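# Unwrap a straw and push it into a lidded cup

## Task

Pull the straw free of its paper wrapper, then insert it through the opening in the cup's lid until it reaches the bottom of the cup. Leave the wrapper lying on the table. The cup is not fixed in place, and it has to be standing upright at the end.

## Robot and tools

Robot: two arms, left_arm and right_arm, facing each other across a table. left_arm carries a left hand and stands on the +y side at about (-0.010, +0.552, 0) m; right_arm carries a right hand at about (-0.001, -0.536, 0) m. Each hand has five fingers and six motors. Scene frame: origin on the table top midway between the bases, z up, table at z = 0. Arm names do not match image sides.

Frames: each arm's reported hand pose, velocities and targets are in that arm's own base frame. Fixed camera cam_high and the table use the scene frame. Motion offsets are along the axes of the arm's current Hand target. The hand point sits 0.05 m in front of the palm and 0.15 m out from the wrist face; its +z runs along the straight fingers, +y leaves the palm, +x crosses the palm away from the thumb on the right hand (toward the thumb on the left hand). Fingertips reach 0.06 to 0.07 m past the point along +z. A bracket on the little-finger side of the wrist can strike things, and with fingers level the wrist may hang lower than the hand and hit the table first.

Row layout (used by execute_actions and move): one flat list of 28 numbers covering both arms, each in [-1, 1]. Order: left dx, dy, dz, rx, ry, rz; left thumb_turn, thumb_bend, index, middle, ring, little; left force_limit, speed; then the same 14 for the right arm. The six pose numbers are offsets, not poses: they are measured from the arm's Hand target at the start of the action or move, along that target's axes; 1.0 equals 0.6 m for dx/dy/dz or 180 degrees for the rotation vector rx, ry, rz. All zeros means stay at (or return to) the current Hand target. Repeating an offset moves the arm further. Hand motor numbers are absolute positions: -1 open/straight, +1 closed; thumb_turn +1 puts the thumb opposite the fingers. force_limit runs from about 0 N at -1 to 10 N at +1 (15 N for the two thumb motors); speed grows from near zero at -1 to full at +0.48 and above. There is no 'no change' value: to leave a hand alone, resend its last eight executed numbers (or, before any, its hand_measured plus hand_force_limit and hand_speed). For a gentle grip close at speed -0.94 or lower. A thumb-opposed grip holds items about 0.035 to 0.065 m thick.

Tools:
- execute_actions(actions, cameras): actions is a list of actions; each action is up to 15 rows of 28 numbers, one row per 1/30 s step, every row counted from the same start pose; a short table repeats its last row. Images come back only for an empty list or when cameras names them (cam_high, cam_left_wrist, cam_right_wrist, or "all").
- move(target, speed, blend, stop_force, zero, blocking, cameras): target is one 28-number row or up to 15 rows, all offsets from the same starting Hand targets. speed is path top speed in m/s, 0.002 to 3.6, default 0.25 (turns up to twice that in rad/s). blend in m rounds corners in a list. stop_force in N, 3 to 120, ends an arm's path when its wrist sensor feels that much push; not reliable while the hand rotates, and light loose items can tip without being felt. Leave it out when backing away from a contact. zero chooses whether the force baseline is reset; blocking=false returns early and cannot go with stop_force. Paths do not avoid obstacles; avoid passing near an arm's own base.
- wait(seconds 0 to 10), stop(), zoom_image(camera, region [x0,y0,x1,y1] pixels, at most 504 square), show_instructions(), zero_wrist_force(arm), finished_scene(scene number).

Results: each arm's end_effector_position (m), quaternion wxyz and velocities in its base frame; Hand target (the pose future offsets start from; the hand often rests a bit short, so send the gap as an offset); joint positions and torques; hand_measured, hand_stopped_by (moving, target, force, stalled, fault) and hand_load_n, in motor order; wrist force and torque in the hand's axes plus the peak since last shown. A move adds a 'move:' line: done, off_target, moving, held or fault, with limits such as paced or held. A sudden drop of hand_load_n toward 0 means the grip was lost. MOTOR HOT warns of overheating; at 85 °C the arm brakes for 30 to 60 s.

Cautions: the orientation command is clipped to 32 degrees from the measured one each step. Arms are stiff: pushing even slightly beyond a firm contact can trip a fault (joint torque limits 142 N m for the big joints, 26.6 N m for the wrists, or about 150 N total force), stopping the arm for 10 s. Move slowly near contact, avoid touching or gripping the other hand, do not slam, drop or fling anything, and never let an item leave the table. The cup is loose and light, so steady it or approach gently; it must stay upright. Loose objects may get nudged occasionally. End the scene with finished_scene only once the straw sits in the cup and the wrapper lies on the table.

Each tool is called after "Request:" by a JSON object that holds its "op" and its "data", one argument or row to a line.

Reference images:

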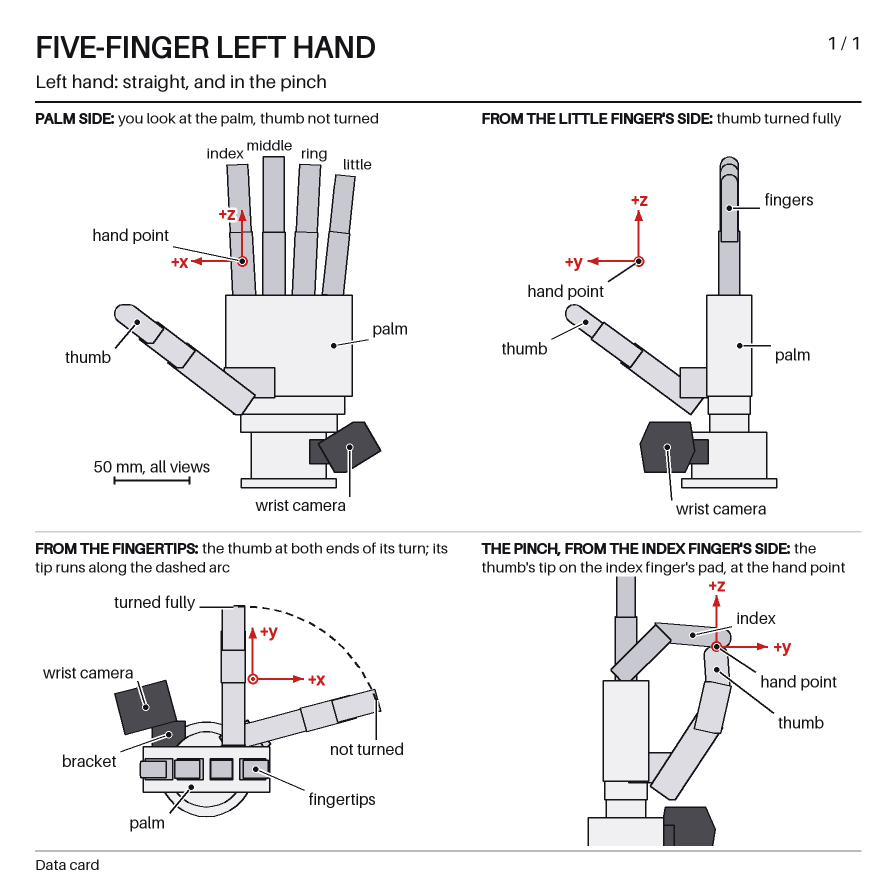

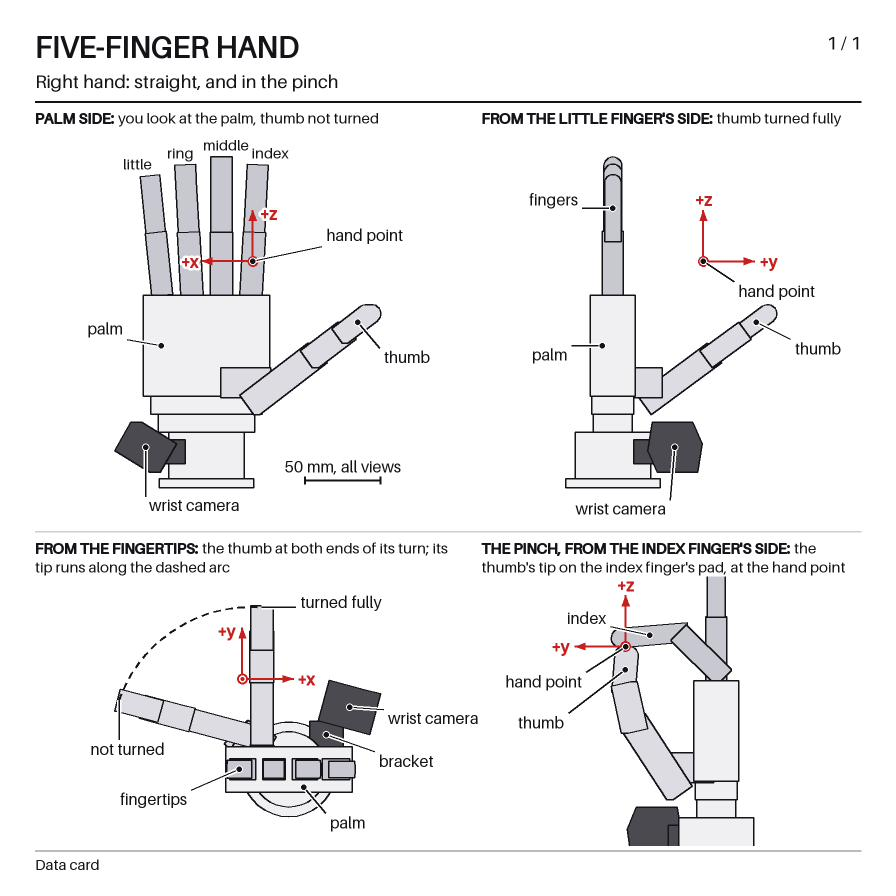

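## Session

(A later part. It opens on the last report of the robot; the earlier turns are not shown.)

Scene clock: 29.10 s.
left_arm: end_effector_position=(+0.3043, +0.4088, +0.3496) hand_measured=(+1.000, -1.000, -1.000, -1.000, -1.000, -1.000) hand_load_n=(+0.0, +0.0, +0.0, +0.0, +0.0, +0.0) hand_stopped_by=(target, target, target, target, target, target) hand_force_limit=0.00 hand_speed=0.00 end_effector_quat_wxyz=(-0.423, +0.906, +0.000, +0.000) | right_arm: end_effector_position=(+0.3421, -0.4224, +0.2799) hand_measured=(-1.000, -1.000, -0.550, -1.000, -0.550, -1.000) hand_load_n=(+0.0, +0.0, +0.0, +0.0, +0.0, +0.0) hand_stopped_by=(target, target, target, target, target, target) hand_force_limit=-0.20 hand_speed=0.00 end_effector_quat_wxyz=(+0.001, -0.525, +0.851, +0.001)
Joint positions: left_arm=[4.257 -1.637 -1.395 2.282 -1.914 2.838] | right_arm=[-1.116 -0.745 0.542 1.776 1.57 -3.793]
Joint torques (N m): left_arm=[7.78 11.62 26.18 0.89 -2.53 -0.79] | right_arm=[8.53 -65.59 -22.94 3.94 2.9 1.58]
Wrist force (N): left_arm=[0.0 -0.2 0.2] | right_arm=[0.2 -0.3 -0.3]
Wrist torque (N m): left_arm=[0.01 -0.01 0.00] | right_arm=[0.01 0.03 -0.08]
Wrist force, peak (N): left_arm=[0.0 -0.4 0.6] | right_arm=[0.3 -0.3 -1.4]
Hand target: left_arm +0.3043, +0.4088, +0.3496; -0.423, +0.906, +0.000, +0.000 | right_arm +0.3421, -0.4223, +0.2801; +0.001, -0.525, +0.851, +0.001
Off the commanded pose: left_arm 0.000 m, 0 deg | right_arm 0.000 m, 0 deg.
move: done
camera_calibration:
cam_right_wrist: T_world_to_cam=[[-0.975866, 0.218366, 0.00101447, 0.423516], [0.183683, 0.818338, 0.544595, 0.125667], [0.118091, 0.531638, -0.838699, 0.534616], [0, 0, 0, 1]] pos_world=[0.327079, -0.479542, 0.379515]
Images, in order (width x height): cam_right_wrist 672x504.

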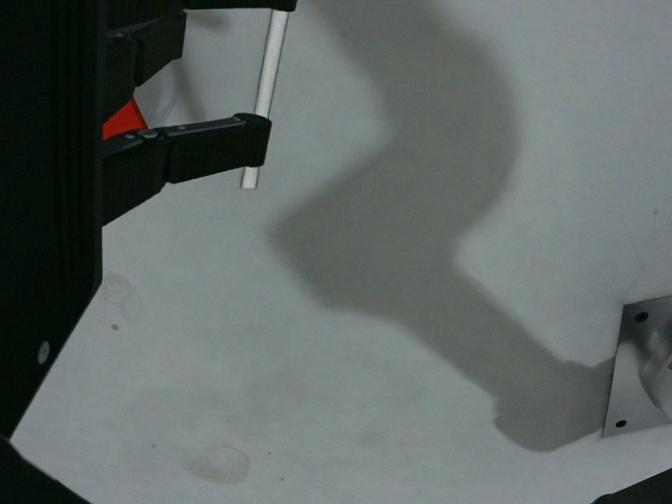

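Request:
{"op": "move", "data": {
  "target": [0,0,0,0,0,0,1,-1,-1,-1,-1,-1,0,0,0,0.034,0.31,0.0667,0,0,-1,-1,-0.55,-1,-0.55,-1,-0.2,0],
  "speed": 0.3,
  "cameras": ["cam_right_wrist"]
}}

Request:
{"op": "zoom_image", "data": {
  "camera": "cam_right_wrist",
  "region": [60, 0, 360, 240]
}}

Scene clock: 30.77 s.
left_arm: end_effector_position=(+0.3043, +0.4088, +0.3496) hand_measured=(+1.000, -1.000, -1.000, -1.000, -1.000, -1.000) hand_load_n=(+0.0, +0.0, +0.0, +0.0, +0.0, +0.0) hand_stopped_by=(target, target, target, target, target, target) hand_force_limit=0.00 hand_speed=0.00 end_effector_quat_wxyz=(-0.423, +0.906, +0.000, +0.000) | right_arm: end_effector_position=(+0.3238, -0.4129, +0.0942) hand_measured=(-1.000, -1.000, -0.550, -1.000, -0.550, -1.000) hand_load_n=(+0.0, +0.0, +0.0, +0.0, +0.0, +0.0) hand_stopped_by=(target, target, target, target, target, target) hand_force_limit=-0.20 hand_speed=0.00 end_effector_quat_wxyz=(+0.055, -0.522, +0.846, -0.088) end_effector_velocity=(+0.000, -0.001, -0.001) end_effector_angular_velocity=(-0.003, -0.001, -0.003)
Joint positions: left_arm=[4.257 -1.637 -1.395 2.282 -1.914 2.838] | right_arm=[-1.199 -0.918 1.265 1.069 1.43 -3.865]
Joint velocities: left_arm=[within noise] | right_arm=[-0.001 -0.001 0.003 -0.005 0 0.001]
Joint torques (N m): left_arm=[8.19 12.15 26.37 0.78 -2.52 -0.77] | right_arm=[11.15 -31.49 -8.51 -0.22 0.66 1.18]
Wrist force (N): left_arm=[-0.1 -0.4 0.2] | right_arm=[0.1 -1.3 0.0]
Wrist torque (N m): left_arm=[-0.01 0.02 0.00] | right_arm=[-0.08 0.03 -0.20]
Wrist force, peak (N): left_arm=[0.1 -0.4 0.6] | right_arm=[0.5 -0.7 -2.5]
Hand target: left_arm +0.3043, +0.4088, +0.3496; -0.423, +0.906, +0.000, +0.000 | right_arm +0.3238, -0.4128, +0.0941; +0.055, -0.522, +0.846, -0.088
Off the commanded pose: left_arm 0.000 m, 0 deg | right_arm 0.000 m, 0 deg.
move: done
camera_calibration:
cam_right_wrist: T_world_to_cam=[[-0.956989, 0.209349, -0.200859, 0.412928], [0.0867773, 0.867177, 0.490381, 0.279052], [0.276841, 0.45186, -0.848046, 0.292561], [0, 0, 0, 1]] pos_world=[0.289959, -0.46063, 0.194203]
Images, in order (width x height): cam_right_wrist 672x504.

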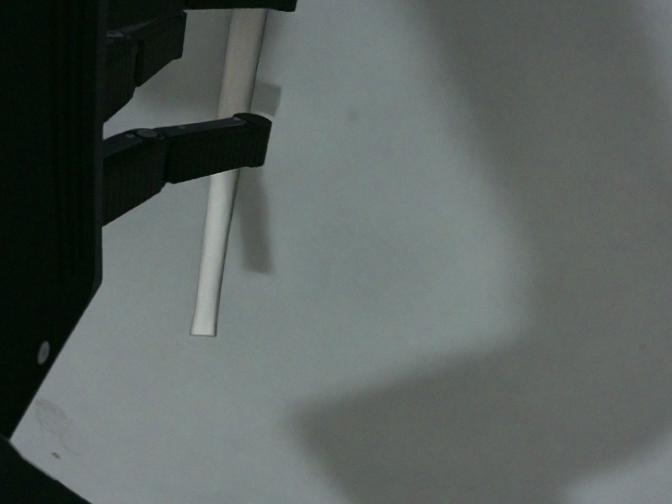

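Scaled by 1.680 from the camera's 672x504 image, which has a finer 960x720 frame.

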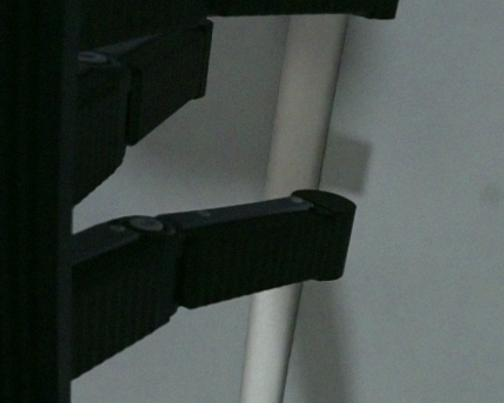

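Request:
{"op": "move", "data": {
  "target": [0,0,0,0,0,0,1,-1,-1,-1,-1,-1,0,0,0,0.0160,0.0652,0,0,0,-1,-1,-0.55,-1,-0.55,-1,-0.2,0],
  "speed": 0.04,
  "stop_force": 4,
  "cameras": ["cam_right_wrist"]
}}

Request:
{"op": "zoom_image", "data": {
  "camera": "cam_right_wrist",
  "region": [60, 0, 360, 240]
}}

Scene clock: 33.23 s.
left_arm: end_effector_position=(+0.3043, +0.4088, +0.3496) hand_measured=(+1.000, -1.000, -1.000, -1.000, -1.000, -1.000) hand_load_n=(+0.0, +0.0, +0.0, +0.0, +0.0, +0.0) hand_stopped_by=(target, target, target, target, target, target) hand_force_limit=0.00 hand_speed=0.00 end_effector_quat_wxyz=(-0.423, +0.906, +0.000, +0.000) | right_arm: end_effector_position=(+0.3228, -0.4122, +0.0562) hand_measured=(-1.000, -1.000, -0.550, -1.000, -0.550, -1.000) hand_load_n=(+0.0, +0.0, +0.0, +0.0, +0.0, -0.5) hand_stopped_by=(target, target, target, target, target, target) hand_force_limit=-0.20 hand_speed=0.00 end_effector_quat_wxyz=(+0.055, -0.522, +0.846, -0.088)
Joint positions: left_arm=[4.257 -1.637 -1.395 2.282 -1.914 2.838] | right_arm=[-1.201 -0.885 1.314 0.988 1.43 -3.867]
Joint torques (N m): left_arm=[7.76 12.17 25.55 0.6 -2.46 -0.63] | right_arm=[8.16 -60.47 -11.72 -0.38 2.69 1.39]
Wrist force (N): left_arm=[-0.3 -0.6 0.3] | right_arm=[0.1 -1.1 -0.1]
Wrist torque (N m): left_arm=[-0.05 0.04 -0.01] | right_arm=[-0.05 0.05 -0.16]
Wrist force, peak (N): left_arm=[-0.3 -0.6 0.3] | right_arm=[1.5 -6.2 -43.3]
Hand target: left_arm +0.3043, +0.4088, +0.3496; -0.423, +0.906, +0.000, +0.000 | right_arm +0.3228, -0.4122, +0.0562; +0.055, -0.522, +0.846, -0.088 (not the last commanded pose)
Off the commanded pose: left_arm 0.000 m, 0 deg | right_arm 0.002 m, 0 deg.
move: contact (right_arm)
camera_calibration:
cam_right_wrist: T_world_to_cam=[[-0.957008, 0.209208, -0.200915, 0.404141], [0.0865707, 0.867108, 0.49054, 0.29717], [0.27684, 0.452058, -0.847941, 0.260371], [0, 0, 0, 1]] pos_world=[0.288959, -0.459931, 0.156203]
Images, in order (width x height): cam_right_wrist 672x504.

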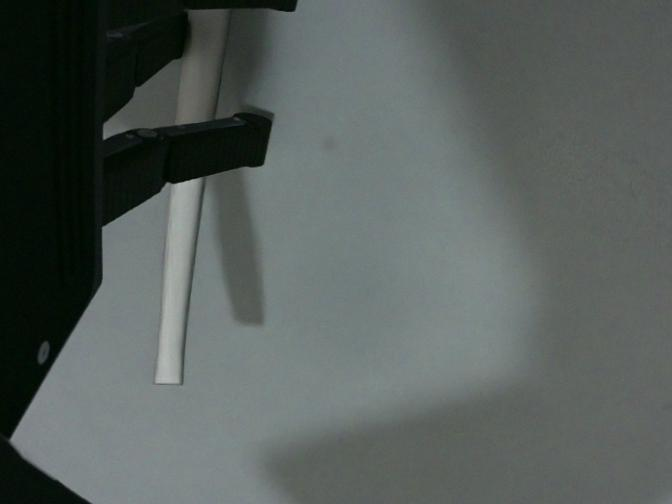

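Scaled by 1.680 from the camera's 672x504 image, which has a finer 960x720 frame.

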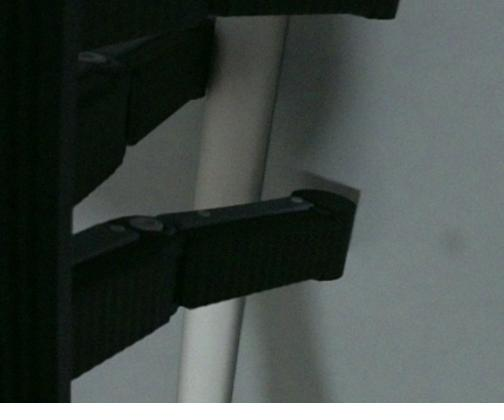

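Request:
{"op": "move", "data": {
  "target": [
    [0,0,0,0,0,0,1,-1,-1,-1,-1,-1,0,0,0,0.0005,0.0018,0,0,0,-1,-1,-0.55,-1,-0.55,-1,-0.2,0],
    [0,0,0,0,0,0,1,-1,-1,-1,-1,-1,0,0,0,0.0005,0.0018,0,0,0,-1,-1,-0.55,-0.3,-0.55,-1,-0.4,-0.93]
  ],
  "speed": 0.03,
  "cameras": ["cam_right_wrist"]
}}

Request:
{"op": "zoom_image", "data": {
  "camera": "cam_right_wrist",
  "region": [60, 0, 360, 240]
}}

Scene clock: 35.10 s.
left_arm: end_effector_position=(+0.3043, +0.4088, +0.3496) hand_measured=(+1.000, -1.000, -1.000, -1.000, -1.000, -1.000) hand_load_n=(+0.0, +0.0, +0.0, +0.0, +0.0, +0.0) hand_stopped_by=(target, target, target, target, target, target) hand_force_limit=0.00 hand_speed=0.00 end_effector_quat_wxyz=(-0.423, +0.906, +0.000, +0.000) | right_arm: end_effector_position=(+0.3227, -0.4122, +0.0551) hand_measured=(-1.000, -1.000, -0.550, -0.996, -0.550, -1.000) hand_load_n=(+0.0, +0.0, +0.0, +5.0, +0.0, +0.5) hand_stopped_by=(target, target, target, force, target, target) hand_force_limit=-0.40 hand_speed=-0.93 end_effector_quat_wxyz=(+0.055, -0.522, +0.846, -0.088)
Joint positions: left_arm=[4.257 -1.637 -1.395 2.282 -1.914 2.838] | right_arm=[-1.201 -0.884 1.315 0.986 1.43 -3.867]
Joint torques (N m): left_arm=[7.51 12.28 26.41 0.55 -2.46 -0.7] | right_arm=[-7.76 -12.35 1.49 -1.34 1.67 -1.57]
Wrist force (N): left_arm=[0.1 -0.1 0.2] | right_arm=[1.4 -7.5 -33.7]
Wrist torque (N m): left_arm=[0.03 -0.01 0.00] | right_arm=[2.15 0.86 -0.22]
Wrist force, peak (N): left_arm=[-0.2 -0.1 0.7] | right_arm=[1.3 -7.6 -33.7]
Hand target: left_arm +0.3043, +0.4088, +0.3496; -0.423, +0.906, +0.000, +0.000 | right_arm +0.3227, -0.4122, +0.0551; +0.055, -0.522, +0.846, -0.088
Off the commanded pose: left_arm 0.000 m, 0 deg | right_arm 0.000 m, 0 deg.
move: done
camera_calibration:
cam_right_wrist: T_world_to_cam=[[-0.957014, 0.209199, -0.200899, 0.403915], [0.0865841, 0.86713, 0.490498, 0.297723], [0.276817, 0.452019, -0.847969, 0.259431], [0, 0, 0, 1]] pos_world=[0.288959, -0.459931, 0.155103]
Images, in order (width x height): cam_right_wrist 672x504.

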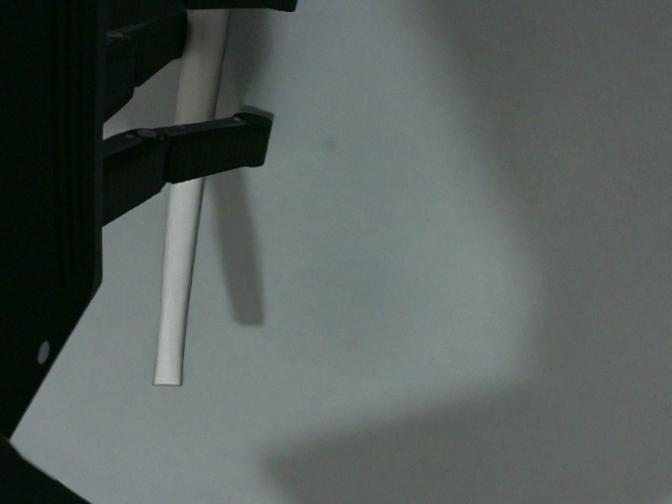

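Scaled by 1.680 from the camera's 672x504 image, which has a finer 960x720 frame.

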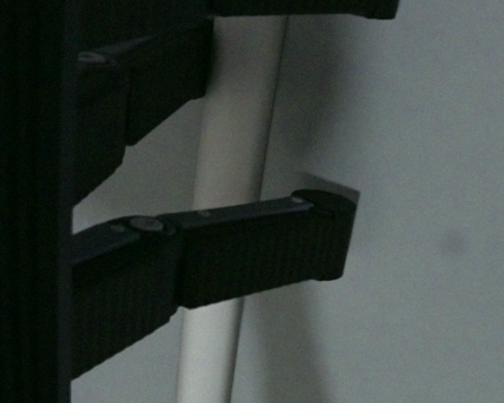

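Request:
{"op": "move", "data": {
  "target": [
    [0,0,0,0,0,0,1,-1,-1,-1,-1,-1,0,0,0,-0.0208,-0.0978,0,0,0,-1,-1,-0.55,-0.996,-0.55,-1,-0.4,-0.93],
    [0,0,0,0,0,0,1,-1,-1,-1,-1,-1,0,0,0,-0.0403,-0.0937,-0.0667,0,0,-1,-1,-1,-0.55,-1,-1,-0.4,0]
  ],
  "speed": 0.2,
  "cameras": ["cam_right_wrist"]
}}

Request:
{"op": "zoom_image", "data": {
  "camera": "cam_right_wrist",
  "region": [60, 0, 360, 240]
}}

Scene clock: 40.07 s.
left_arm: end_effector_position=(+0.3043, +0.4088, +0.3496) hand_measured=(+1.000, -1.000, -1.000, -1.000, -1.000, -1.000) hand_load_n=(+0.0, +0.0, +0.0, +0.0, +0.0, +0.0) hand_stopped_by=(target, target, target, target, target, target) hand_force_limit=0.00 hand_speed=0.00 end_effector_quat_wxyz=(-0.423, +0.906, +0.000, +0.000) | right_arm: end_effector_position=(+0.3334, -0.4177, +0.1151) hand_measured=(-1.000, -1.000, -1.000, -0.550, -1.000, -1.000) hand_load_n=(+0.5, +0.0, +0.0, +0.0, +0.0, +0.0) hand_stopped_by=(target, target, target, target, target, target) hand_force_limit=-0.40 hand_speed=0.00 end_effector_quat_wxyz=(+0.001, -0.525, +0.851, +0.001)
Joint positions: left_arm=[4.257 -1.637 -1.395 2.282 -1.914 2.838] | right_arm=[-1.125 -0.767 1.005 1.335 1.57 -3.802]
Joint torques (N m): left_arm=[7.62 12.8 25.39 0.13 -2.57 -0.61] | right_arm=[-11.93 -38.41 -21.67 4.02 2.63 1.27]
Wrist force (N): left_arm=[-0.1 -0.1 0.4] | right_arm=[0.5 -0.4 -0.5]
Wrist torque (N m): left_arm=[0.01 0.03 -0.01] | right_arm=[0.03 -0.01 -0.06]
Wrist force, peak (N): left_arm=[-0.5 -0.6 0.3] | right_arm=[1.3 -7.5 -34.0]
Hand target: left_arm +0.3043, +0.4088, +0.3496; -0.423, +0.906, +0.000, +0.000 | right_arm +0.3334, -0.4177, +0.1151; +0.001, -0.525, +0.851, +0.001
Off the commanded pose: left_arm 0.000 m, 0 deg | right_arm 0.000 m, 0 deg.
move: done
camera_calibration:
cam_right_wrist: T_world_to_cam=[[-0.975888, 0.21827, 0.000948848, 0.414142], [0.183573, 0.818393, 0.544549, 0.213239], [0.118082, 0.531593, -0.838728, 0.394915], [0, 0, 0, 1]] pos_world=[0.318379, -0.474842, 0.214715]
Images, in order (width x height): cam_right_wrist 672x504.

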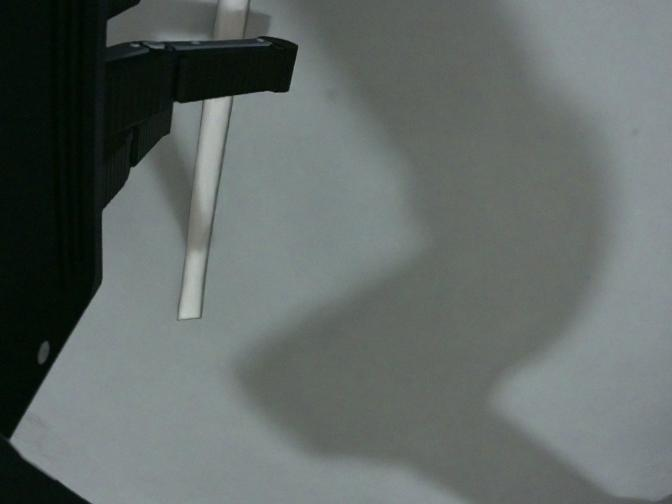

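Scaled by 1.680 from the camera's 672x504 image, which has a finer 960x720 frame.

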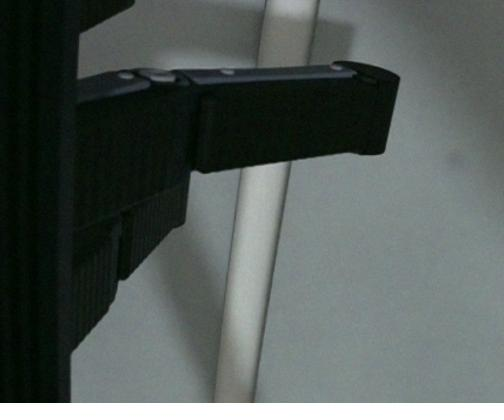

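Request:
{"op": "move", "data": {
  "target": [0,0,0,0,0,0,1,-1,-1,-1,-1,-1,0,0,0,-0.0008,0.0843,0,0,0,-1,-1,-1,-0.55,-1,-1,-0.4,0],
  "speed": 0.04,
  "stop_force": 4,
  "cameras": ["cam_right_wrist"]
}}

Request:
{"op": "zoom_image", "data": {
  "camera": "cam_right_wrist",
  "region": [60, 0, 360, 240]
}}

Scene clock: 42.63 s.
left_arm: end_effector_position=(+0.3043, +0.4088, +0.3496) hand_measured=(+1.000, -1.000, -1.000, -1.000, -1.000, -1.000) hand_load_n=(+0.0, +0.0, +0.0, +0.0, +0.0, +0.0) hand_stopped_by=(target, target, target, target, target, target) hand_force_limit=0.00 hand_speed=0.00 end_effector_quat_wxyz=(-0.423, +0.906, +0.000, +0.000) | right_arm: end_effector_position=(+0.3338, -0.4177, +0.0653) hand_measured=(-1.000, -1.000, -1.000, -0.550, -1.000, -1.000) hand_load_n=(+0.0, +0.0, +0.0, +0.0, +0.0, +0.0) hand_stopped_by=(target, target, target, target, target, target) hand_force_limit=-0.40 hand_speed=0.00 end_effector_quat_wxyz=(+0.001, -0.525, +0.851, +0.001)
Joint positions: left_arm=[4.257 -1.637 -1.395 2.282 -1.914 2.838] | right_arm=[-1.125 -0.727 1.065 1.235 1.57 -3.802]
Joint torques (N m): left_arm=[7.51 12.14 25.88 -0.03 -2.55 -0.58] | right_arm=[8.2 -65.72 -21.31 3.18 2.44 0.88]
Wrist force (N): left_arm=[-0.1 -0.1 0.1] | right_arm=[0.3 -0.3 -1.2]
Wrist torque (N m): left_arm=[0.03 0.01 0.00] | right_arm=[0.06 0.07 -0.08]
Wrist force, peak (N): left_arm=[-0.2 -0.6 0.6] | right_arm=[1.3 -0.9 -25.5]
Hand target: left_arm +0.3043, +0.4088, +0.3496; -0.423, +0.906, +0.000, +0.000 | right_arm +0.3338, -0.4178, +0.0653; +0.001, -0.525, +0.851, +0.001 (not the last commanded pose)
Off the commanded pose: left_arm 0.000 m, 0 deg | right_arm 0.001 m, 0 deg.
move: contact (right_arm)
camera_calibration:
cam_right_wrist: T_world_to_cam=[[-0.975882, 0.218296, 0.0010842, 0.41459], [0.183664, 0.818353, 0.544579, 0.240313], [0.117992, 0.531644, -0.838709, 0.353202], [0, 0, 0, 1]] pos_world=[0.318779, -0.474942, 0.164915]
Images, in order (width x height): cam_right_wrist 672x504.

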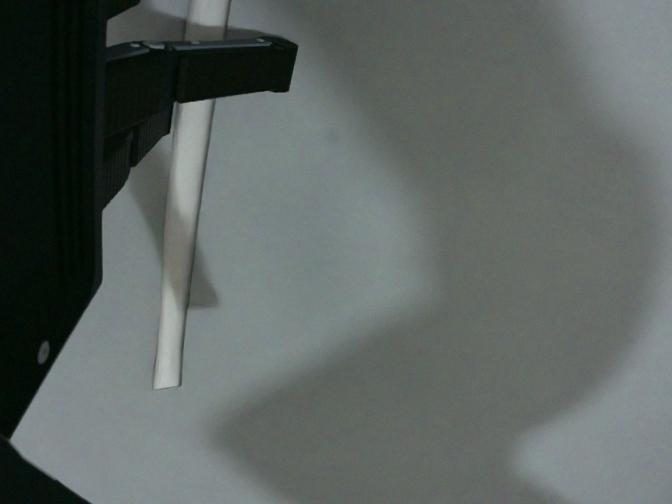

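Scaled by 1.680 from the camera's 672x504 image, which has a finer 960x720 frame.

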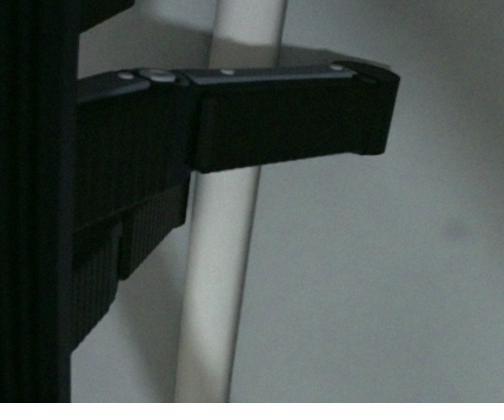

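Request:
{"op": "move", "data": {
  "target": [0,0,0,0,0,0,1,-1,-1,-1,-1,-1,0,0,0,0,0,0,0,0,-1,-1,-0.6,-0.55,-0.6,-1,-0.4,-0.9],
  "cameras": ["cam_right_wrist"]
}}

Request:
{"op": "zoom_image", "data": {
  "camera": "cam_right_wrist",
  "region": [60, 0, 360, 240]
}}

Scene clock: 44.37 s.
left_arm: end_effector_position=(+0.3043, +0.4088, +0.3496) hand_measured=(+1.000, -1.000, -1.000, -1.000, -1.000, -1.000) hand_load_n=(+0.0, +0.0, +0.0, +0.0, +0.0, +0.0) hand_stopped_by=(target, target, target, target, target, target) hand_force_limit=0.00 hand_speed=0.00 end_effector_quat_wxyz=(-0.423, +0.906, +0.000, +0.000) | right_arm: end_effector_position=(+0.3338, -0.4177, +0.0653) hand_measured=(-1.000, -1.000, -0.656, -0.550, -0.656, -1.000) hand_load_n=(+0.0, +0.0, +3.0, -6.5, +3.5, +0.0) hand_stopped_by=(target, target, force, target, force, target) hand_force_limit=-0.40 hand_speed=-0.90 end_effector_quat_wxyz=(+0.001, -0.525, +0.851, +0.001)
Joint positions: left_arm=[4.257 -1.637 -1.395 2.282 -1.914 2.838] | right_arm=[-1.125 -0.727 1.065 1.235 1.57 -3.802]
Joint torques (N m): left_arm=[7.21 12.81 25.84 0 -2.5 -0.51] | right_arm=[2.89 -65.95 -18.82 1.95 2.51 -0.43]
Wrist force (N): left_arm=[0.1 0.0 0.1] | right_arm=[0.2 -0.8 -1.4]
Wrist torque (N m): left_arm=[0.05 -0.01 0.00] | right_arm=[0.04 0.03 -0.09]
Wrist force, peak (N): left_arm=[-0.4 -0.5 0.7] | right_arm=[0.2 -0.8 -1.4]
Hand target: left_arm +0.3043, +0.4088, +0.3496; -0.423, +0.906, +0.000, +0.000 | right_arm +0.3338, -0.4178, +0.0653; +0.001, -0.525, +0.851, +0.001
Off the commanded pose: left_arm 0.000 m, 0 deg | right_arm 0.000 m, 0 deg.
move: done
camera_calibration:
cam_right_wrist: T_world_to_cam=[[-0.975888, 0.218269, 0.000948581, 0.414601], [0.183573, 0.818393, 0.544549, 0.240366], [0.118082, 0.531593, -0.838728, 0.353153], [0, 0, 0, 1]] pos_world=[0.318779, -0.474942, 0.164915]
Images, in order (width x height): cam_right_wrist 672x504.

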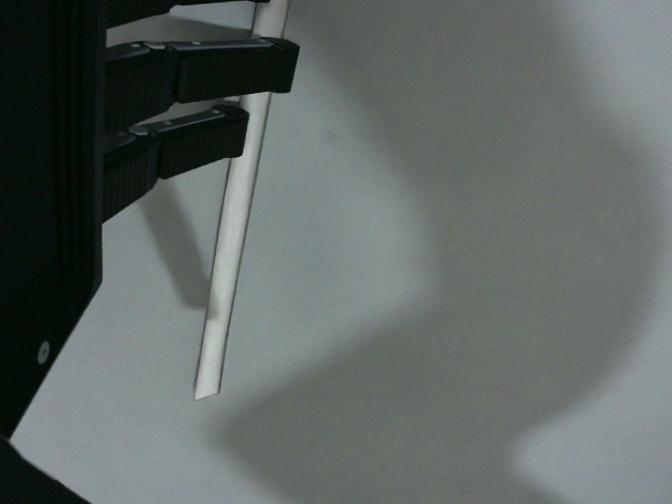

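Scaled by 1.680 from the camera's 672x504 image, which has a finer 960x720 frame.

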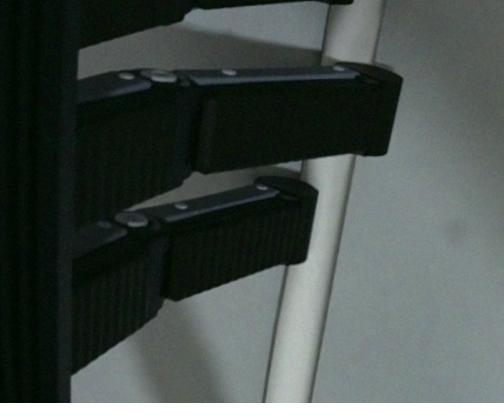

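Request:
{"op": "move", "data": {
  "target": [0,0,0,0,0,0,1,-1,-1,-1,-1,-1,0,0,0,0,-0.45,0,0,0,-1,-1,-0.6,-0.55,-0.6,-1,-0.4,-0.9],
  "speed": 0.15,
  "cameras": ["cam_high","cam_right_wrist"]
}}

Scene clock: 46.77 s.
left_arm: end_effector_position=(+0.3043, +0.4088, +0.3496) hand_measured=(+1.000, -1.000, -1.000, -1.000, -1.000, -1.000) hand_load_n=(+0.0, +0.0, +0.0, -0.5, +0.0, +0.0) hand_stopped_by=(target, target, target, target, target, target) hand_force_limit=0.00 hand_speed=0.00 end_effector_quat_wxyz=(-0.423, +0.906, +0.000, +0.000) | right_arm: end_effector_position=(+0.3338, -0.4184, +0.3352) hand_measured=(-1.000, -1.000, -0.656, -0.550, -0.656, -1.000) hand_load_n=(+0.0, +0.0, +0.0, +0.0, +0.0, +0.0) hand_stopped_by=(target, target, force, target, force, target) hand_force_limit=-0.40 hand_speed=-0.90 end_effector_quat_wxyz=(+0.001, -0.525, +0.851, +0.001)
Joint positions: left_arm=[4.257 -1.637 -1.395 2.282 -1.914 2.838] | right_arm=[-1.125 -0.699 0.31 1.962 1.57 -3.802]
Joint torques (N m): left_arm=[7.86 13.16 26.46 -0.29 -2.55 -0.55] | right_arm=[11.63 -64.08 -20.37 3.01 2.58 1.65]
Wrist force (N): left_arm=[-0.1 0.0 0.2] | right_arm=[0.5 -0.4 -0.1]
Wrist torque (N m): left_arm=[0.03 0.02 -0.01] | right_arm=[0.00 -0.01 -0.04]
Wrist force, peak (N): left_arm=[-0.2 -0.6 0.7] | right_arm=[0.3 -0.8 -1.4]
Hand target: left_arm +0.3043, +0.4088, +0.3496; -0.423, +0.906, +0.000, +0.000 | right_arm +0.3338, -0.4183, +0.3353; +0.001, -0.525, +0.851, +0.001
Off the commanded pose: left_arm 0.000 m, 0 deg | right_arm 0.000 m, 0 deg.
move: done
camera_calibration:
cam_right_wrist: T_world_to_cam=[[-0.97588, 0.218303, 0.00111435, 0.414418], [0.183675, 0.818305, 0.544648, 0.0937655], [0.117986, 0.531716, -0.838664, 0.579906], [0, 0, 0, 1]] pos_world=[0.318779, -0.475542, 0.434815]
Images, in order (width x height): cam_high 672x504, cam_right_wrist 672x504.

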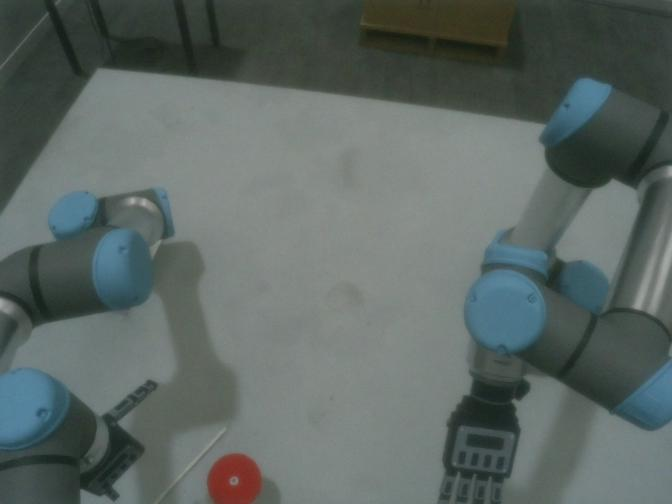

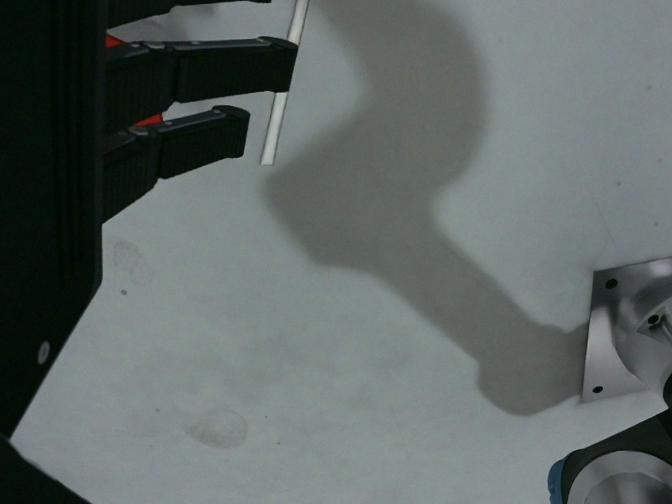

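Request:
{"op": "move", "data": {
  "target": [0,0,0,0,0,0,1,-1,-1,-1,-1,-1,0,0,0,0.0292,0.425,0,0,0,-1,-1,-0.92,-0.55,-0.92,-1,-0.4,0],
  "speed": 0.25,
  "cameras": ["cam_right_wrist"]
}}

Request:
{"op": "zoom_image", "data": {
  "camera": "cam_right_wrist",
  "region": [60, 0, 360, 240]
}}

Scene clock: 49.53 s.
left_arm: end_effector_position=(+0.3043, +0.4088, +0.3496) hand_measured=(+1.000, -1.000, -1.000, -1.000, -1.000, -1.000) hand_load_n=(+0.0, +0.0, +0.0, +0.0, +0.0, +0.0) hand_stopped_by=(target, target, target, target, target, target) hand_force_limit=0.00 hand_speed=0.00 end_effector_quat_wxyz=(-0.423, +0.906, +0.000, +0.000) | right_arm: end_effector_position=(+0.3181, -0.4100, +0.0804) hand_measured=(-1.000, -1.000, -0.920, -0.550, -0.920, -1.000) hand_load_n=(+0.0, +0.0, +0.0, +0.0, +0.0, +0.0) hand_stopped_by=(target, target, target, target, target, target) hand_force_limit=-0.40 hand_speed=0.00 end_effector_quat_wxyz=(+0.001, -0.525, +0.851, +0.001) end_effector_velocity=(-0.001, -0.001, -0.002) end_effector_angular_velocity=(-0.002, -0.001, -0.001)
Joint positions: left_arm=[4.257 -1.637 -1.395 2.282 -1.914 2.838] | right_arm=[-1.144 -0.781 1.123 1.231 1.57 -3.821]
Joint velocities: left_arm=[within noise] | right_arm=[-0.001 0 0.003 -0.005 0 -0.001]
Joint torques (N m): left_arm=[7.8 13.26 25.62 -0.59 -2.47 -0.55] | right_arm=[5.87 -58.05 -8.02 0.08 -1.76 1.43]
Wrist force (N): left_arm=[-0.3 -0.5 0.1] | right_arm=[0.3 -0.4 -0.3]
Wrist torque (N m): left_arm=[-0.03 0.05 -0.01] | right_arm=[0.02 0.02 -0.05]
Wrist force, peak (N): left_arm=[-0.1 -0.6 0.6] | right_arm=[0.2 -0.5 -2.7]
Hand target: left_arm +0.3043, +0.4088, +0.3496; -0.423, +0.906, +0.000, +0.000 | right_arm +0.3181, -0.4099, +0.0803; +0.001, -0.525, +0.851, +0.001
Off the commanded pose: left_arm 0.000 m, 0 deg | right_arm 0.000 m, 0 deg.
move: done
camera_calibration:
cam_right_wrist: T_world_to_cam=[[-0.975879, 0.218309, 0.00114422, 0.397544], [0.183687, 0.818257, 0.544716, 0.228513], [0.11798, 0.531787, -0.83862, 0.363628], [0, 0, 0, 1]] pos_world=[0.303079, -0.467142, 0.180015]
Images, in order (width x height): cam_right_wrist 672x504.

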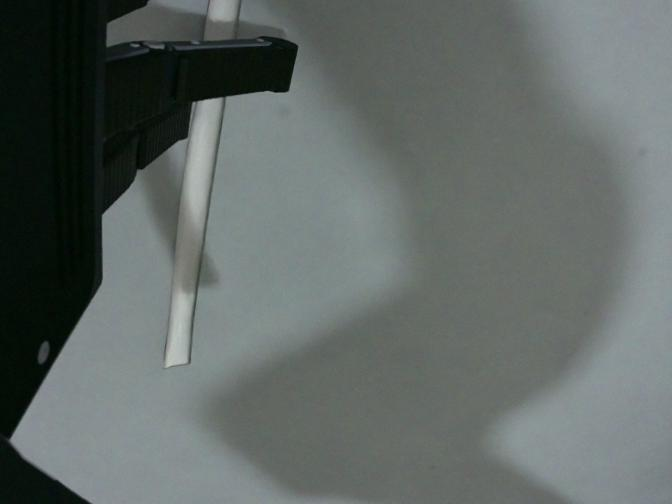

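Scaled by 1.680 from the camera's 672x504 image, which has a finer 960x720 frame.

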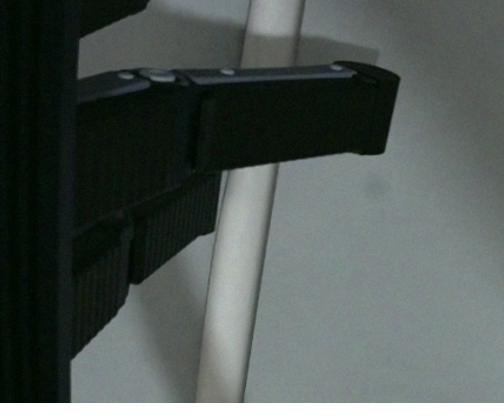

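Request:
{"op": "move", "data": {
  "target": [0,0,0,0,0,0,1,-1,-1,-1,-1,-1,0,0,0,0,0.032,0,0,0,-1,-1,-0.92,-0.55,-0.92,-1,-0.4,0],
  "speed": 0.015,
  "stop_force": 3,
  "cameras": ["cam_right_wrist"]
}}

Request:
{"op": "zoom_image", "data": {
  "camera": "cam_right_wrist",
  "region": [60, 0, 360, 240]
}}

Scene clock: 51.97 s.
left_arm: end_effector_position=(+0.3043, +0.4088, +0.3496) hand_measured=(+1.000, -1.000, -1.000, -1.000, -1.000, -1.000) hand_load_n=(+0.0, +0.0, +0.0, +0.0, +0.0, +0.0) hand_stopped_by=(target, target, target, target, target, target) hand_force_limit=0.00 hand_speed=0.00 end_effector_quat_wxyz=(-0.423, +0.906, +0.000, +0.000) | right_arm: end_effector_position=(+0.3181, -0.4099, +0.0648) hand_measured=(-1.000, -1.000, -0.920, -0.550, -0.920, -1.000) hand_load_n=(+0.0, +0.0, +0.0, +0.0, +0.0, +0.0) hand_stopped_by=(target, target, target, target, target, target) hand_force_limit=-0.40 hand_speed=0.00 end_effector_quat_wxyz=(+0.001, -0.525, +0.851, +0.001)
Joint positions: left_arm=[4.257 -1.637 -1.395 2.282 -1.914 2.838] | right_arm=[-1.144 -0.767 1.14 1.2 1.57 -3.821]
Joint torques (N m): left_arm=[7.55 13.64 26.08 -0.55 -2.64 -0.32] | right_arm=[7.75 -62.63 -20.6 4.11 0.66 1.34]
Wrist force (N): left_arm=[-0.2 -0.3 0.2] | right_arm=[0.6 -0.5 -4.7]
Wrist torque (N m): left_arm=[0.00 0.03 0.00] | right_arm=[0.28 0.16 -0.04]
Wrist force, peak (N): left_arm=[-0.7 -0.6 0.3] | right_arm=[0.7 -2.0 -19.9]
Hand target: left_arm +0.3043, +0.4088, +0.3496; -0.423, +0.906, +0.000, +0.000 | right_arm +0.3181, -0.4099, +0.0648; +0.001, -0.525, +0.851, +0.001 (not the last commanded pose)
Off the commanded pose: left_arm 0.000 m, 0 deg | right_arm 0.004 m, 0 deg.
move: contact (right_arm)
camera_calibration:
cam_right_wrist: T_world_to_cam=[[-0.975888, 0.218269, 0.000949067, 0.397653], [0.183567, 0.818364, 0.544595, 0.237018], [0.118092, 0.531638, -0.838699, 0.350389], [0, 0, 0, 1]] pos_world=[0.303179, -0.467042, 0.164415]
Images, in order (width x height): cam_right_wrist 672x504.

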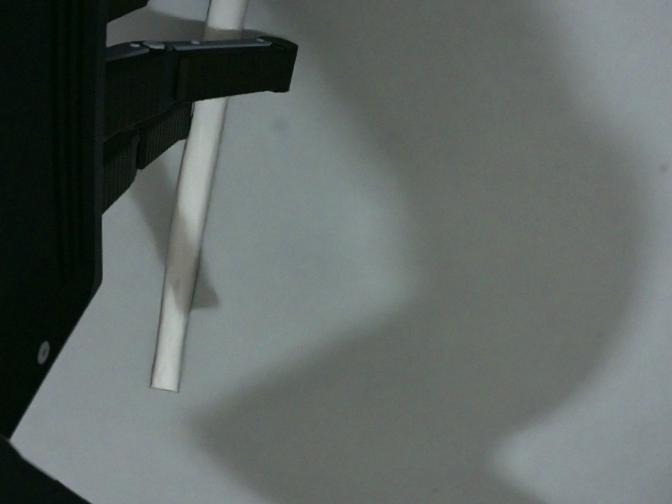

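Scaled by 1.680 from the camera's 672x504 image, which has a finer 960x720 frame.

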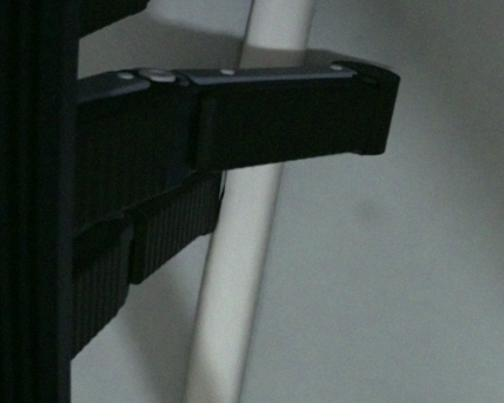

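Request:
{"op": "move", "data": {
  "target": [
    [0,0,0,0,0,0,1,-1,-1,-1,-1,-1,0,0,0,0,0,0,0,0,-1,-1,-0.99,-0.52,-0.99,-1,-0.4,-0.3],
    [0,0,0,0,0,0,1,-1,-1,-1,-1,-1,0,0,0,0,0.007,0,0,0,-1,-1,-0.99,-0.52,-0.99,-1,-0.4,-0.3]
  ],
  "speed": 0.01,
  "stop_force": 6,
  "cameras": ["cam_right_wrist"]
}}

Request:
{"op": "zoom_image", "data": {
  "camera": "cam_right_wrist",
  "region": [60, 0, 360, 240]
}}

Scene clock: 53.17 s.
left_arm: end_effector_position=(+0.3043, +0.4088, +0.3496) hand_measured=(+1.000, -1.000, -1.000, -1.000, -1.000, -1.000) hand_load_n=(+0.0, +0.0, +0.0, +0.0, +0.0, +0.0) hand_stopped_by=(target, target, target, target, target, target) hand_force_limit=0.00 hand_speed=0.00 end_effector_quat_wxyz=(-0.423, +0.906, +0.000, +0.000) | right_arm: end_effector_position=(+0.3181, -0.4099, +0.0647) hand_measured=(-1.000, -1.000, -0.988, -0.520, -0.988, -1.000) hand_load_n=(+0.0, +0.0, -4.0, +0.0, -7.5, +0.0) hand_stopped_by=(target, target, target, target, target, target) hand_force_limit=-0.40 hand_speed=-0.30 end_effector_quat_wxyz=(+0.001, -0.525, +0.851, +0.001)
Joint positions: left_arm=[4.257 -1.637 -1.395 2.282 -1.914 2.838] | right_arm=[-1.144 -0.767 1.14 1.2 1.57 -3.821]
Joint torques (N m): left_arm=[7.41 12.93 25.86 -0.74 -2.51 -0.39] | right_arm=[8.52 -57.39 -20.61 1.69 0.51 1.37]
Wrist force (N): left_arm=[-0.5 -0.2 0.1] | right_arm=[0.6 8.5 -13.4]
Wrist torque (N m): left_arm=[0.01 0.08 -0.02] | right_arm=[0.51 0.43 0.22]
Wrist force, peak (N): left_arm=[0.1 -0.2 0.7] | right_arm=[1.2 9.8 -17.9]
Hand target: left_arm +0.3043, +0.4088, +0.3496; -0.423, +0.906, +0.000, +0.000 | right_arm +0.3181, -0.4099, +0.0647; +0.001, -0.525, +0.851, +0.001 (not the last commanded pose)
Off the commanded pose: left_arm 0.000 m, 0 deg | right_arm 0.004 m, 0 deg.
move: contact (right_arm); path passed 1 of 2 targets
camera_calibration:
cam_right_wrist: T_world_to_cam=[[-0.975869, 0.218355, 0.00103273, 0.397674], [0.183674, 0.818295, 0.544663, 0.236941], [0.118085, 0.531709, -0.838654, 0.350417], [0, 0, 0, 1]] pos_world=[0.303179, -0.467042, 0.164415]
Images, in order (width x height): cam_right_wrist 672x504.

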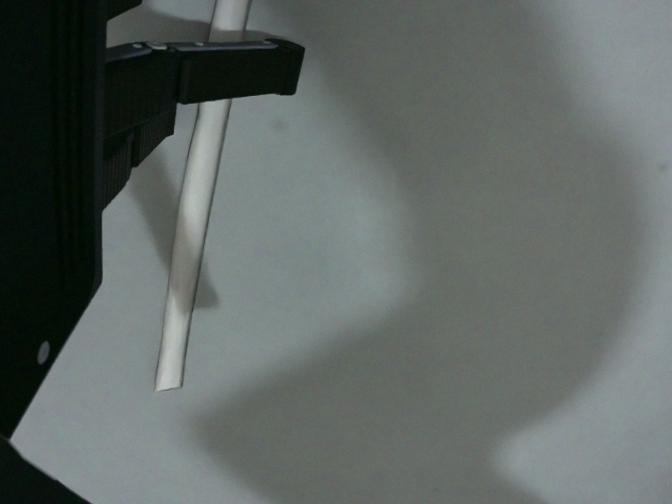

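Scaled by 1.680 from the camera's 672x504 image, which has a finer 960x720 frame.

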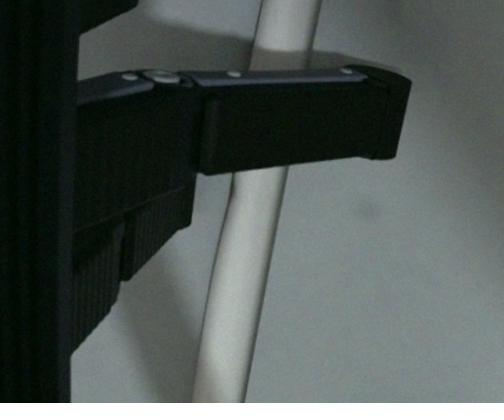

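Request:
{"op": "move", "data": {
  "target": [
    [0,0,0,0,0,0,1,-1,-1,-1,-1,-1,0,0,0,0,-0.001,0,0,0,-1,-1,-0.99,-0.52,-0.99,-1,-0.4,-0.3],
    [0,0,0,0,0,0,1,-1,-1,-1,-1,-1,0,0,0,0,-0.001,0,0,0,-1,-1,-1,-0.65,-1,-1,-0.4,-0.6],
    [0,0,0,0,0,0,1,-1,-1,-1,-1,-1,0,0,0,0,-0.001,0,0,0,-1,-1,-0.8,-0.65,-0.8,-1,0.1,-0.9]
  ],
  "speed": 0.02,
  "cameras": ["cam_right_wrist"]
}}

Request:
{"op": "zoom_image", "data": {
  "camera": "cam_right_wrist",
  "region": [60, 0, 360, 240]
}}

Scene clock: 55.63 s.
left_arm: end_effector_position=(+0.3043, +0.4088, +0.3496) hand_measured=(+1.000, -1.000, -1.000, -1.000, -1.000, -1.000) hand_load_n=(+0.0, +0.0, +0.0, +0.0, +0.0, +0.0) hand_stopped_by=(target, target, target, target, target, target) hand_force_limit=0.00 hand_speed=0.00 end_effector_quat_wxyz=(-0.423, +0.906, +0.000, +0.000) | right_arm: end_effector_position=(+0.3181, -0.4099, +0.0654) hand_measured=(-1.000, -1.000, -0.816, -0.648, -0.808, -1.000) hand_load_n=(+0.0, +0.0, +4.5, -12.5, +7.5, +0.0) hand_stopped_by=(target, target, force, target, force, target) hand_force_limit=0.10 hand_speed=-0.90 end_effector_quat_wxyz=(+0.001, -0.525, +0.851, +0.001)
Joint positions: left_arm=[4.257 -1.637 -1.395 2.282 -1.914 2.838] | right_arm=[-1.144 -0.768 1.139 1.201 1.57 -3.821]
Joint torques (N m): left_arm=[7.42 13.75 26 -0.78 -2.59 -0.23] | right_arm=[8.06 -61.63 -16.38 3.27 0.57 1.15]
Wrist force (N): left_arm=[0.0 -0.3 0.2] | right_arm=[0.4 -0.7 -3.0]
Wrist torque (N m): left_arm=[0.00 0.01 0.01] | right_arm=[0.13 0.09 -0.09]
Wrist force, peak (N): left_arm=[0.2 -0.6 0.7] | right_arm=[0.7 8.4 -13.6]
Hand target: left_arm +0.3043, +0.4088, +0.3496; -0.423, +0.906, +0.000, +0.000 | right_arm +0.3181, -0.4099, +0.0653; +0.001, -0.525, +0.851, +0.001
Off the commanded pose: left_arm 0.000 m, 0 deg | right_arm 0.000 m, 0 deg.
move: done
camera_calibration:
cam_right_wrist: T_world_to_cam=[[-0.975888, 0.218269, 0.000949067, 0.397653], [0.183567, 0.818364, 0.544595, 0.236691], [0.118092, 0.531638, -0.838699, 0.350892], [0, 0, 0, 1]] pos_world=[0.303179, -0.467042, 0.165015]
Images, in order (width x height): cam_right_wrist 672x504.

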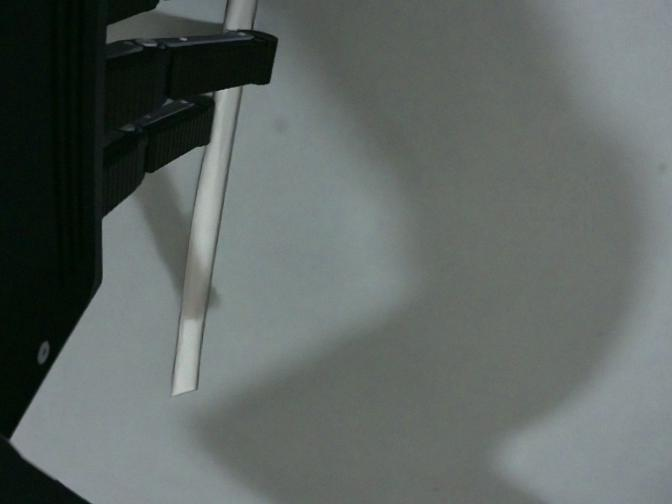

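Scaled by 1.680 from the camera's 672x504 image, which has a finer 960x720 frame.

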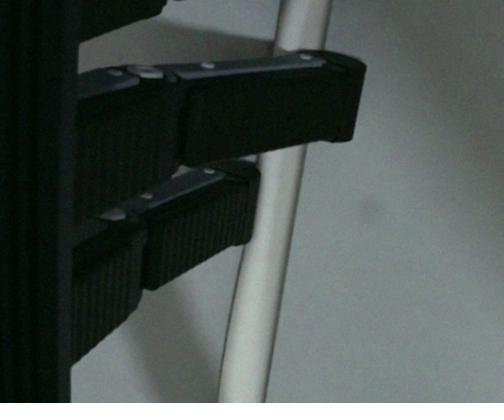

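Request:
{"op": "move", "data": {
  "target": [0,0,0,0,0,0,1,-1,-1,-1,-1,-1,0,0,0,0,-0.06,0,0,0,-1,-1,-0.8,-0.65,-0.8,-1,0.1,-0.9],
  "speed": 0.06,
  "cameras": ["cam_right_wrist"]
}}

Scene clock: 58.53 s.
left_arm: end_effector_position=(+0.3043, +0.4088, +0.3496) hand_measured=(+1.000, -1.000, -1.000, -1.000, -1.000, -1.000) hand_load_n=(+0.0, +0.0, +0.0, +0.0, +0.0, +0.0) hand_stopped_by=(target, target, target, target, target, target) hand_force_limit=0.00 hand_speed=0.00 end_effector_quat_wxyz=(-0.423, +0.906, +0.000, +0.000) | right_arm: end_effector_position=(+0.3182, -0.4100, +0.1015) hand_measured=(-1.000, -1.000, -0.816, -0.650, -0.806, -1.000) hand_load_n=(+0.0, +0.0, +0.5, +0.0, +0.0, +0.0) hand_stopped_by=(target, target, force, target, force, target) hand_force_limit=0.10 hand_speed=-0.90 end_effector_quat_wxyz=(+0.001, -0.525, +0.851, +0.001) end_effector_velocity=(+0.000, +0.000, -0.003) end_effector_angular_velocity=(+0.001, +0.000, +0.000)
Joint positions: left_arm=[4.257 -1.637 -1.395 2.282 -1.914 2.838] | right_arm=[-1.144 -0.799 1.098 1.273 1.57 -3.821]
Joint velocities: left_arm=[within noise] | right_arm=[-0.001 0.002 0.003 -0.005 0 -0.001]
Joint torques (N m): left_arm=[7 12.94 25.64 -1.04 -2.67 -0.23] | right_arm=[-4.57 -36.2 -8.47 -0.04 0.34 -1.42]
Wrist force (N): left_arm=[-0.2 -0.2 0.0] | right_arm=[0.1 -0.4 -0.3]
Wrist torque (N m): left_arm=[0.02 0.03 -0.01] | right_arm=[0.00 0.06 -0.07]
Wrist force, peak (N): left_arm=[-0.4 -0.4 0.6] | right_arm=[0.3 -0.6 -3.3]
Hand target: left_arm +0.3043, +0.4088, +0.3496; -0.423, +0.906, +0.000, +0.000 | right_arm +0.3181, -0.4100, +0.1013; +0.001, -0.525, +0.851, +0.001
Off the commanded pose: left_arm 0.000 m, 0 deg | right_arm 0.000 m, 0 deg.
move: done
camera_calibration:
cam_right_wrist: T_world_to_cam=[[-0.975893, 0.218247, 0.000765111, 0.397669], [0.183481, 0.818525, 0.544382, 0.217258], [0.118184, 0.531399, -0.838837, 0.38111], [0, 0, 0, 1]] pos_world=[0.303179, -0.467142, 0.201114]
Images, in order (width x height): cam_right_wrist 672x504.

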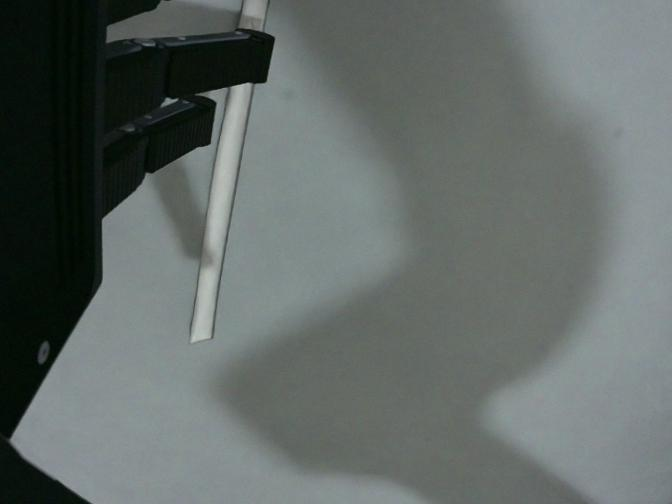

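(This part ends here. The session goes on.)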